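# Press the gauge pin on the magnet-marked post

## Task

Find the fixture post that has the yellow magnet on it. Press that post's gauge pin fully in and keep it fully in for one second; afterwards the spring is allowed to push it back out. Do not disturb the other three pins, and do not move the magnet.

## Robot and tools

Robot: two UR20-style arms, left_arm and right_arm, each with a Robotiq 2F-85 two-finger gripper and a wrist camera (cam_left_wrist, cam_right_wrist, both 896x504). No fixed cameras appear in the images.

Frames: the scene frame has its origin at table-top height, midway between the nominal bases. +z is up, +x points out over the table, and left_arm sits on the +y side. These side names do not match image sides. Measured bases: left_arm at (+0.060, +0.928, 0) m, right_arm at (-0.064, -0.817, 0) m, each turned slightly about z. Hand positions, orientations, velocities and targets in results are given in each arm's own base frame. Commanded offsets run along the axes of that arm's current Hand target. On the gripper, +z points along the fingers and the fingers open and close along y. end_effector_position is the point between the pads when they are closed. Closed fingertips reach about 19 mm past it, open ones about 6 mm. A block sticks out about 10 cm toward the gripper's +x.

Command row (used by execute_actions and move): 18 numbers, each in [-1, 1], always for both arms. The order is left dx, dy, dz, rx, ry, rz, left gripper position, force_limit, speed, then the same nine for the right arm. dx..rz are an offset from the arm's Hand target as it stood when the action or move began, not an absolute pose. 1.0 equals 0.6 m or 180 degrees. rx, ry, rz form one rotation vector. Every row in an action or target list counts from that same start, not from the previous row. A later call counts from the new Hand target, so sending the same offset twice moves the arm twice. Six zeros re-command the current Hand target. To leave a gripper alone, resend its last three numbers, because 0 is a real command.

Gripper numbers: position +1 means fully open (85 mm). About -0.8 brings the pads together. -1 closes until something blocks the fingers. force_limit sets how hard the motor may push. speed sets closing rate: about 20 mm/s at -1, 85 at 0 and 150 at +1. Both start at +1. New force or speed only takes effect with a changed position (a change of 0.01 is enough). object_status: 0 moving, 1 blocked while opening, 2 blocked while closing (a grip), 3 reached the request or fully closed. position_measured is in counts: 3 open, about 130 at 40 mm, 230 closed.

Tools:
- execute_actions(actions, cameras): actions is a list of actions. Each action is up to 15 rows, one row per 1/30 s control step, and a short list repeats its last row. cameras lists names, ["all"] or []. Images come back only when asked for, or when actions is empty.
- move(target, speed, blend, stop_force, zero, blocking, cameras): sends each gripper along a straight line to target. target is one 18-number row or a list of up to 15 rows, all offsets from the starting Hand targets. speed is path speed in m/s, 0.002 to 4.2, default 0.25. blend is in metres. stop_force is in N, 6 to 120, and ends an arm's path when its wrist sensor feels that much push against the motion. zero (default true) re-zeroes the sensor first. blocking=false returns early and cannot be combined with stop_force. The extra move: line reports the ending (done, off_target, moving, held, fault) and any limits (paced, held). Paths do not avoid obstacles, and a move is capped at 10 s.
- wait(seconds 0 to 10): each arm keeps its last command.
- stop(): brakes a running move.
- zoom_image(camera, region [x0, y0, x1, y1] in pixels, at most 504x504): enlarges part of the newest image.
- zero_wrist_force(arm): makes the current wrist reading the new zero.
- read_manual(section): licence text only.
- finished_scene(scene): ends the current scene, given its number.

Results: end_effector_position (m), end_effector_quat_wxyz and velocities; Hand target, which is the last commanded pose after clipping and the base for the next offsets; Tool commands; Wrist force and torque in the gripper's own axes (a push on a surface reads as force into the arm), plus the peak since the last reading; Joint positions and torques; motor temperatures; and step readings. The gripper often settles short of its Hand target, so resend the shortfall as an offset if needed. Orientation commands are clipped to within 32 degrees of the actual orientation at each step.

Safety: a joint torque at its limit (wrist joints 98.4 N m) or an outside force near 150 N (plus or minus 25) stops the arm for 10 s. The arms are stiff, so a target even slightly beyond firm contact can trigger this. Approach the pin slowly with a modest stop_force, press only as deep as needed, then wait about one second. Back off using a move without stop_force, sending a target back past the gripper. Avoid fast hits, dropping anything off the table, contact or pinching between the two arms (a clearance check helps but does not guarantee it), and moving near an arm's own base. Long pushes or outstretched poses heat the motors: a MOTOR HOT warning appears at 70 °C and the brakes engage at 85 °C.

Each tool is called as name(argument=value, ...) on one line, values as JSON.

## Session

execute_actions(actions=[])

Scene clock: 0.00 s.
left_arm: end_effector_position=(+0.3071, -0.4220, +0.1602) position_measured=3 object_status=3 end_effector_quat_wxyz=(+0.066, +0.956, -0.074, +0.275) | right_arm: end_effector_position=(+0.4900, -0.3027, +0.2369) position_measured=3 object_status=3 end_effector_quat_wxyz=(+0.548, -0.467, -0.511, -0.471)
Joint positions: left_arm=[-1.763 -1.739 2.857 -2.766 -1.003 1.555] | right_arm=[2.511 -2.074 -2.06 -2.212 2.389 -0.015]
Joint velocities: within noise
Joint torques (N m): no reading
Motor temperatures (°C): left_arm=[24 35 26 38 34 33] | right_arm=[28 35 35 36 33 38]
Wrist force (N): no reading
Wrist torque (N m): no reading
Wrist force, peak (N): no reading
Hand target: left_arm +0.3071, -0.4220, +0.1602; +0.066, +0.956, -0.074, +0.275 | right_arm +0.4900, -0.3027, +0.2369; +0.548, -0.467, -0.511, -0.471
Tool commands: left_gripper/position=+1.0 left_gripper/force_limit=+1.0 left_gripper/speed=+1.0 right_gripper/position=+1.0 right_gripper/force_limit=+1.0 right_gripper/speed=+1.0
camera_calibration:
cam_left_wrist: T_world_to_cam=[[-0.204299, -0.976285, 0.0716159, -0.353754], [-0.955218, 0.182823, -0.232669, 0.427195], [0.214058, -0.115943, -0.969916, 0.170568], [0, 0, 0, 1]] pos_world=[0.299281, -0.40369, 0.290166]
cam_right_wrist: T_world_to_cam=[[0.98966, 0.130322, -0.059914, -0.419077], [-0.0206188, -0.284112, -0.958569, 0.167032], [-0.141945, 0.949893, -0.278487, 0.549542], [0, 0, 0, 1]] pos_world=[0.496192, -0.419935, 0.288044]

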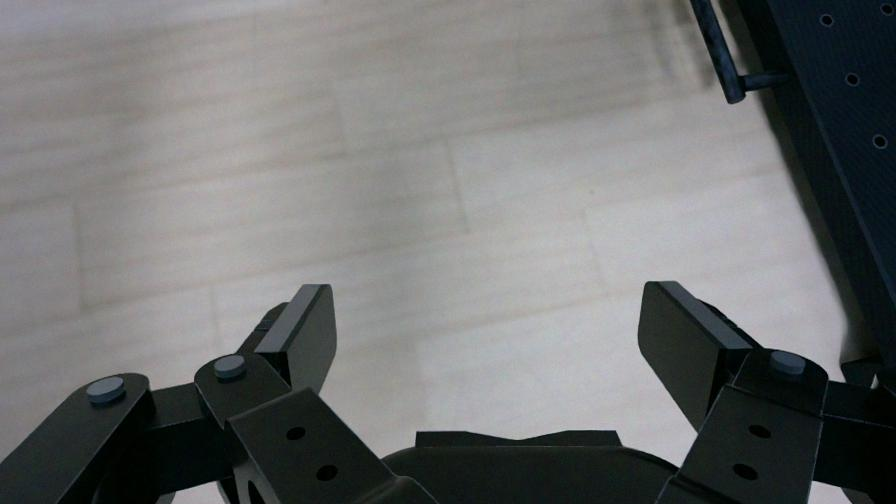

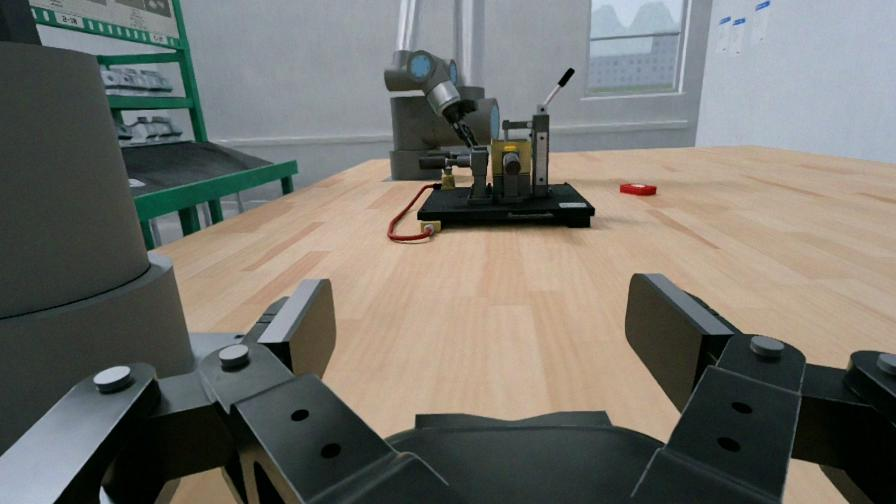

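zoom_image(camera="cam_right_wrist", region=[380, 50, 620, 250])

Scaled by 2.100 from the camera's 896x504 image, which has a finer 1280x720 frame.

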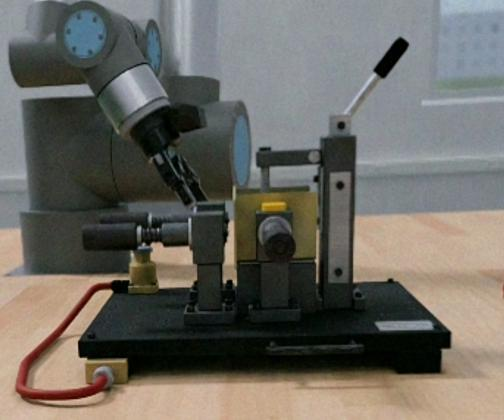

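move(target=[0,0,0,0,0,0,1,1,1,-0.062,0.144,0.957,-0.0393,-0.0686,-0.0071,-1,1,0], cameras=["cam_right_wrist"], speed=0.25)

zoom_image(camera="cam_right_wrist", region=[320, 60, 640, 340])

Scene clock: 4.73 s.
left_arm: end_effector_position=(+0.3071, -0.4220, +0.1602) position_measured=3 object_status=3 end_effector_quat_wxyz=(+0.066, +0.956, -0.074, +0.275) | right_arm: end_effector_position=(+0.5053, +0.2788, +0.2216) position_measured=232 object_status=3 end_effector_quat_wxyz=(-0.455, +0.542, +0.542, +0.454)
Joint positions: left_arm=[-1.763 -1.739 2.857 -2.766 -1.003 1.555] | right_arm=[3.444 -1.832 -2.417 -2.569 3.489 -0.509]
Joint torques (N m): left_arm=[0.94 -11.39 -53.21 -9.47 2.8 -0.78] | right_arm=[6.12 69.32 54.55 -5.43 1.85 -6.59]
Wrist force (N): left_arm=[0.0 0.0 -0.2] | right_arm=[-0.6 -0.1 0.8]
Wrist torque (N m): left_arm=[0.01 0.01 0.00] | right_arm=[0.14 0.17 0.03]
Wrist force, peak (N): left_arm=[0.3 0.3 -0.4] | right_arm=[-0.2 0.8 4.8]
Hand target: left_arm +0.3071, -0.4220, +0.1602; +0.066, +0.956, -0.074, +0.275 | right_arm +0.5053, +0.2787, +0.2216; -0.454, +0.542, +0.542, +0.454
Off the commanded pose: left_arm 0.000 m, 0 deg | right_arm 0.000 m, 0 deg.
move: done
camera_calibration:
cam_right_wrist: T_world_to_cam=[[0.999522, 0.00270606, -0.0308131, -0.486749], [-0.0257327, -0.480019, -0.87688, 0.357014], [-0.0171638, 0.877254, -0.47972, -0.00302424], [0, 0, 0, 1]] pos_world=[0.495651, 0.175344, 0.29661]
Images, in order (width x height): cam_right_wrist 896x504.

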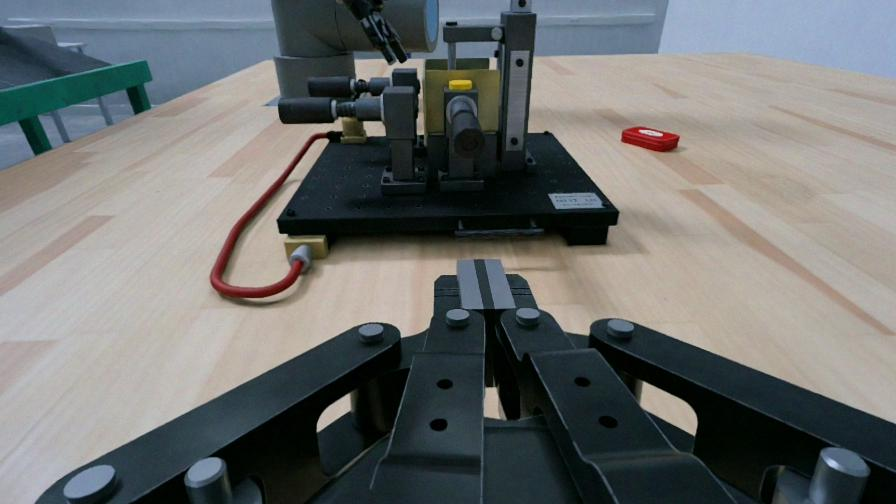

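Scaled by 1.575 from the camera's 896x504 image, which has a finer 1280x720 frame.

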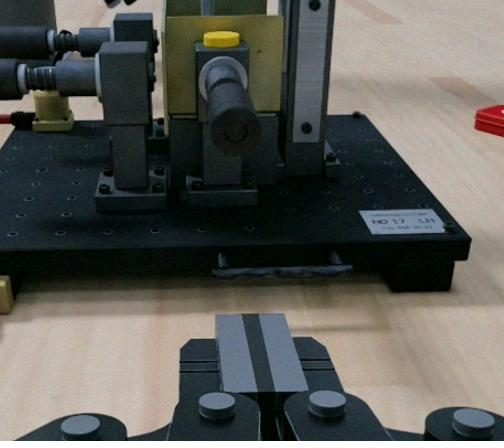

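move(target=[0,0,0,0,0,0,1,1,1,0.006,0.015,0.456,0,0,0,-1,1,0], cameras=["cam_right_wrist"], speed=0.18)

zoom_image(camera="cam_right_wrist", region=[320, 60, 640, 340])

Scene clock: 7.23 s.
left_arm: end_effector_position=(+0.3071, -0.4220, +0.1602) position_measured=3 object_status=3 end_effector_quat_wxyz=(+0.066, +0.956, -0.074, +0.275) | right_arm: end_effector_position=(+0.5142, +0.5487, +0.1776) position_measured=232 object_status=3 end_effector_quat_wxyz=(-0.454, +0.542, +0.542, +0.454)
Joint positions: left_arm=[-1.763 -1.739 2.857 -2.766 -1.003 1.555] | right_arm=[3.909 -1.883 -2.412 -2.238 3.925 -0.179]
Joint torques (N m): left_arm=[2.26 -9.45 -52.44 -10.08 3.41 -1.02] | right_arm=[25.31 78.69 51.2 6.65 5.25 4.76]
Wrist force (N): left_arm=[0.1 0.0 -0.1] | right_arm=[0.2 -0.7 1.4]
Wrist torque (N m): left_arm=[-0.01 -0.01 0.00] | right_arm=[0.21 0.08 -0.38]
Wrist force, peak (N): left_arm=[0.4 0.1 -0.4] | right_arm=[0.0 -0.7 3.7]
Hand target: left_arm +0.3071, -0.4220, +0.1602; +0.066, +0.956, -0.074, +0.275 | right_arm +0.5142, +0.5488, +0.1776; -0.454, +0.542, +0.542, +0.454
Off the commanded pose: left_arm 0.000 m, 0 deg | right_arm 0.000 m, 0 deg.
move: done
camera_calibration:
cam_right_wrist: T_world_to_cam=[[0.999522, 0.00284044, -0.0307749, -0.497801], [-0.0256332, -0.4801, -0.876839, 0.448193], [-0.0172656, 0.877209, -0.479798, -0.260659], [0, 0, 0, 1]] pos_world=[0.504551, 0.445244, 0.25261]
Images, in order (width x height): cam_right_wrist 896x504.

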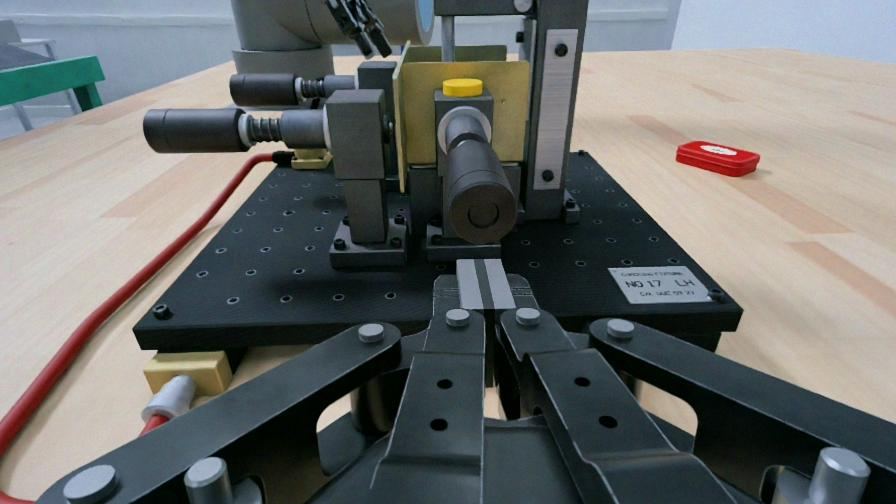

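Scaled by 1.575 from the camera's 896x504 image, which has a finer 1280x720 frame.

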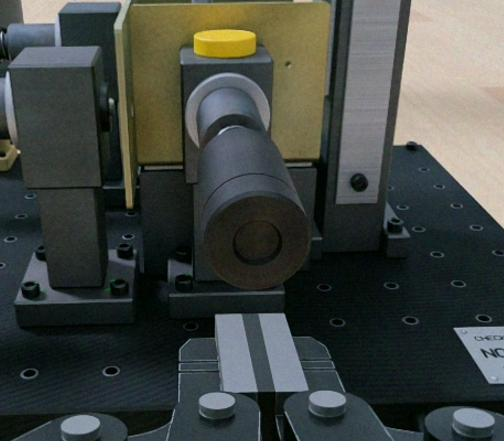

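move(target=[0,0,0,0,0,0,1,1,1,0.0135,0.005,0.0738,0,0,0,-1,1,0], speed=0.08)

move(target=[0,0,0,0,0,0,1,1,1,0.0225,0,0.123,0,0,0,-1,1,0], cameras=["cam_right_wrist"], speed=0.014, stop_force=25)

zoom_image(camera="cam_right_wrist", region=[320, 60, 640, 340])

Scene clock: 8.60 s.
left_arm: end_effector_position=(+0.3071, -0.4220, +0.1602) position_measured=3 object_status=3 end_effector_quat_wxyz=(+0.066, +0.956, -0.074, +0.275) | right_arm: end_effector_position=(+0.5171, +0.5936, +0.1779) position_measured=232 object_status=3 end_effector_quat_wxyz=(-0.455, +0.542, +0.542, +0.454)
Joint positions: left_arm=[-1.763 -1.739 2.857 -2.766 -1.003 1.555] | right_arm=[3.964 -1.897 -2.383 -2.24 3.978 -0.16]
Joint torques (N m): left_arm=[0.94 -13.81 -56.19 -9.88 2.74 -1.6] | right_arm=[22.44 84.06 55.48 -2.75 3.94 5.67]
Wrist force (N): left_arm=[-0.2 -0.1 0.0] | right_arm=[0.0 -1.4 1.1]
Wrist torque (N m): left_arm=[-0.02 0.03 0.00] | right_arm=[0.13 0.07 -0.34]
Wrist force, peak (N): left_arm=[0.1 0.0 -0.4] | right_arm=[0.3 -0.9 2.5]
Hand target: left_arm +0.3071, -0.4220, +0.1602; +0.066, +0.956, -0.074, +0.275 | right_arm +0.5172, +0.5938, +0.1779; -0.454, +0.542, +0.542, +0.454
Off the commanded pose: left_arm 0.000 m, 0 deg | right_arm 0.000 m, 0 deg.
move: done

Scene clock: 13.97 s.
left_arm: end_effector_position=(+0.3071, -0.4220, +0.1602) position_measured=3 object_status=3 end_effector_quat_wxyz=(+0.066, +0.956, -0.074, +0.275) | right_arm: end_effector_position=(+0.5171, +0.6505, +0.1782) position_measured=232 object_status=3 end_effector_quat_wxyz=(-0.455, +0.542, +0.542, +0.454)
Joint positions: left_arm=[-1.763 -1.739 2.857 -2.766 -1.003 1.555] | right_arm=[4.031 -1.915 -2.346 -2.246 4.043 -0.14]
Joint torques (N m): left_arm=[2.9 -11.31 -55.32 -9.73 3.17 -1.73] | right_arm=[-13.31 128.17 44.16 9.68 -3.1 -7.3]
Wrist force (N): left_arm=[0.2 -0.2 -0.1] | right_arm=[4.7 -3.9 -21.7]
Wrist torque (N m): left_arm=[-0.04 -0.02 0.00] | right_arm=[0.21 0.06 -0.33]
Wrist force, peak (N): left_arm=[0.5 0.1 -0.3] | right_arm=[12.4 -2.0 -79.0]
Hand target: left_arm +0.3071, -0.4220, +0.1602; +0.066, +0.956, -0.074, +0.275 | right_arm +0.5171, +0.6505, +0.1782; -0.455, +0.542, +0.542, +0.454 (not the last commanded pose)
Off the commanded pose: left_arm 0.000 m, 0 deg | right_arm 0.018 m, 0 deg.
move: contact (right_arm)
camera_calibration:
cam_right_wrist: T_world_to_cam=[[0.999522, 0.00284044, -0.0307749, -0.500973], [-0.0256332, -0.4801, -0.876839, 0.49758], [-0.0172656, 0.877209, -0.479798, -0.349669], [0, 0, 0, 1]] pos_world=[0.507451, 0.547044, 0.25311]
Images, in order (width x height): cam_right_wrist 896x504.

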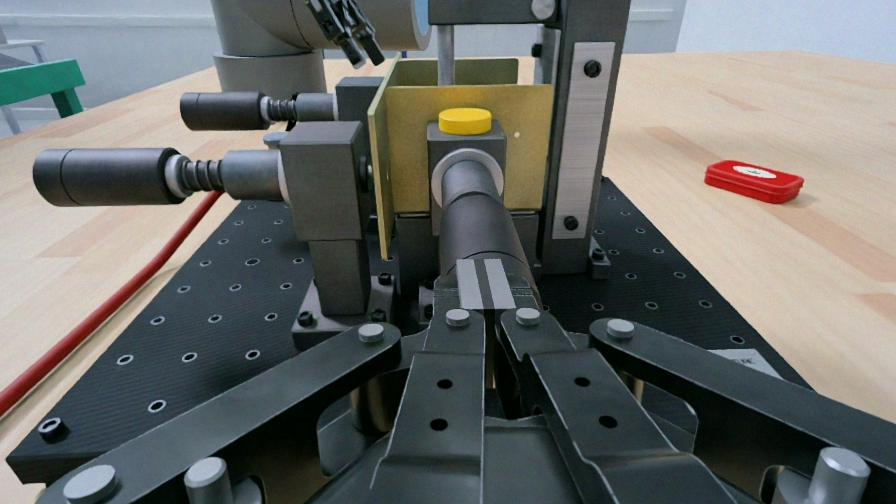

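Scaled by 1.575 from the camera's 896x504 image, which has a finer 1280x720 frame.

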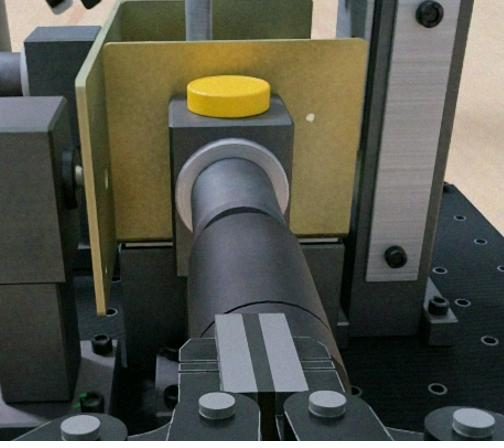

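Same as before.

move(target=[0,0,0,0,0,0,1,1,1,0.0012,0,0.0066,0,0,0,-1,1,0], speed=0.004, stop_force=25)

wait(seconds=1.3)

move(target=[0,0,0,0,0,0,1,1,1,-0.0203,0,-0.115,0,0,0,-1,1,0], speed=0.08)

Scene clock: 16.40 s.
left_arm: end_effector_position=(+0.3071, -0.4220, +0.1602) position_measured=3 object_status=3 end_effector_quat_wxyz=(+0.066, +0.956, -0.074, +0.275) | right_arm: end_effector_position=(+0.5171, +0.6508, +0.1782) position_measured=232 object_status=3 end_effector_quat_wxyz=(-0.454, +0.542, +0.542, +0.454)
Joint positions: left_arm=[-1.763 -1.739 2.857 -2.766 -1.003 1.555] | right_arm=[4.032 -1.915 -2.346 -2.246 4.043 -0.14]
Joint torques (N m): left_arm=[1.1 -14.48 -56.69 -9.48 2.95 -1.05] | right_arm=[10.59 107.1 67.28 7.1 -3.91 1.12]
Wrist force (N): left_arm=[0.1 -0.1 -0.1] | right_arm=[5.2 -2.4 -55.5]
Wrist torque (N m): left_arm=[-0.02 -0.01 0.00] | right_arm=[0.08 0.11 -0.32]
Wrist force, peak (N): left_arm=[0.0 0.4 -0.3] | right_arm=[4.6 -1.3 -58.7]
Hand target: left_arm +0.3071, -0.4220, +0.1602; +0.066, +0.956, -0.074, +0.275 | right_arm +0.5171, +0.6507, +0.1782; -0.454, +0.542, +0.542, +0.454 (not the last commanded pose)
Off the commanded pose: left_arm 0.000 m, 0 deg | right_arm 0.004 m, 0 deg.
move: contact (right_arm)

Scene clock: 17.70 s.
left_arm: end_effector_position=(+0.3071, -0.4220, +0.1602) position_measured=3 object_status=3 end_effector_quat_wxyz=(+0.066, +0.956, -0.074, +0.275) | right_arm: end_effector_position=(+0.5171, +0.6507, +0.1782) position_measured=232 object_status=3 end_effector_quat_wxyz=(-0.454, +0.542, +0.542, +0.454)
Joint positions: left_arm=[-1.763 -1.739 2.857 -2.766 -1.003 1.555] | right_arm=[4.032 -1.915 -2.346 -2.246 4.043 -0.14]
Joint torques (N m): left_arm=[2.2 -12.82 -57.16 -10.04 3.03 -1.4] | right_arm=[8.93 109.94 60.7 10.24 -3.62 1.14]
Wrist force (N): left_arm=[-0.1 0.2 -0.1] | right_arm=[4.4 -2.2 -50.5]
Wrist torque (N m): left_arm=[0.04 0.02 0.00] | right_arm=[0.11 0.13 -0.32]
Wrist force, peak (N): left_arm=[-0.2 0.3 -0.5] | right_arm=[4.4 -2.2 -54.8]
Hand target: left_arm +0.3071, -0.4220, +0.1602; +0.066, +0.956, -0.074, +0.275 | right_arm +0.5171, +0.6507, +0.1782; -0.454, +0.542, +0.542, +0.454 (not the last commanded pose)
Tool commands: left_gripper/position=+1.0 left_gripper/force_limit=+1.0 left_gripper/speed=+1.0 right_gripper/position=-1.0 right_gripper/force_limit=+1.0 right_gripper/speed=+0.0
Off the commanded pose: left_arm 0.000 m, 0 deg | right_arm 0.004 m, 0 deg.
wait: 1.30 s; at rest by 0.17 s

Scene clock: 19.03 s.
left_arm: end_effector_position=(+0.3071, -0.4220, +0.1602) position_measured=3 object_status=3 end_effector_quat_wxyz=(+0.066, +0.956, -0.074, +0.275) | right_arm: end_effector_position=(+0.5171, +0.5808, +0.1782) position_measured=232 object_status=3 end_effector_quat_wxyz=(-0.454, +0.542, +0.542, +0.454)
Joint positions: left_arm=[-1.763 -1.739 2.857 -2.766 -1.003 1.555] | right_arm=[3.948 -1.892 -2.391 -2.24 3.962 -0.166]
Joint torques (N m): left_arm=[6.62 -12.32 -53.9 -10.11 3.29 -1.69] | right_arm=[-23.5 123.94 34.24 -0.67 -5.79 -7.24]
Wrist force (N): left_arm=[0.0 -0.1 -0.1] | right_arm=[0.2 -0.9 1.1]
Wrist torque (N m): left_arm=[-0.02 -0.01 0.00] | right_arm=[0.22 0.05 0.06]
Wrist force, peak (N): left_arm=[-0.4 0.0 0.3] | right_arm=[4.6 -1.8 -50.3]
Hand target: left_arm +0.3071, -0.4220, +0.1602; +0.066, +0.956, -0.074, +0.275 | right_arm +0.5171, +0.5807, +0.1782; -0.454, +0.542, +0.542, +0.454
Off the commanded pose: left_arm 0.000 m, 0 deg | right_arm 0.000 m, 0 deg.
move: done

finished_scene(scene=3)

The scene is finished: the task was done.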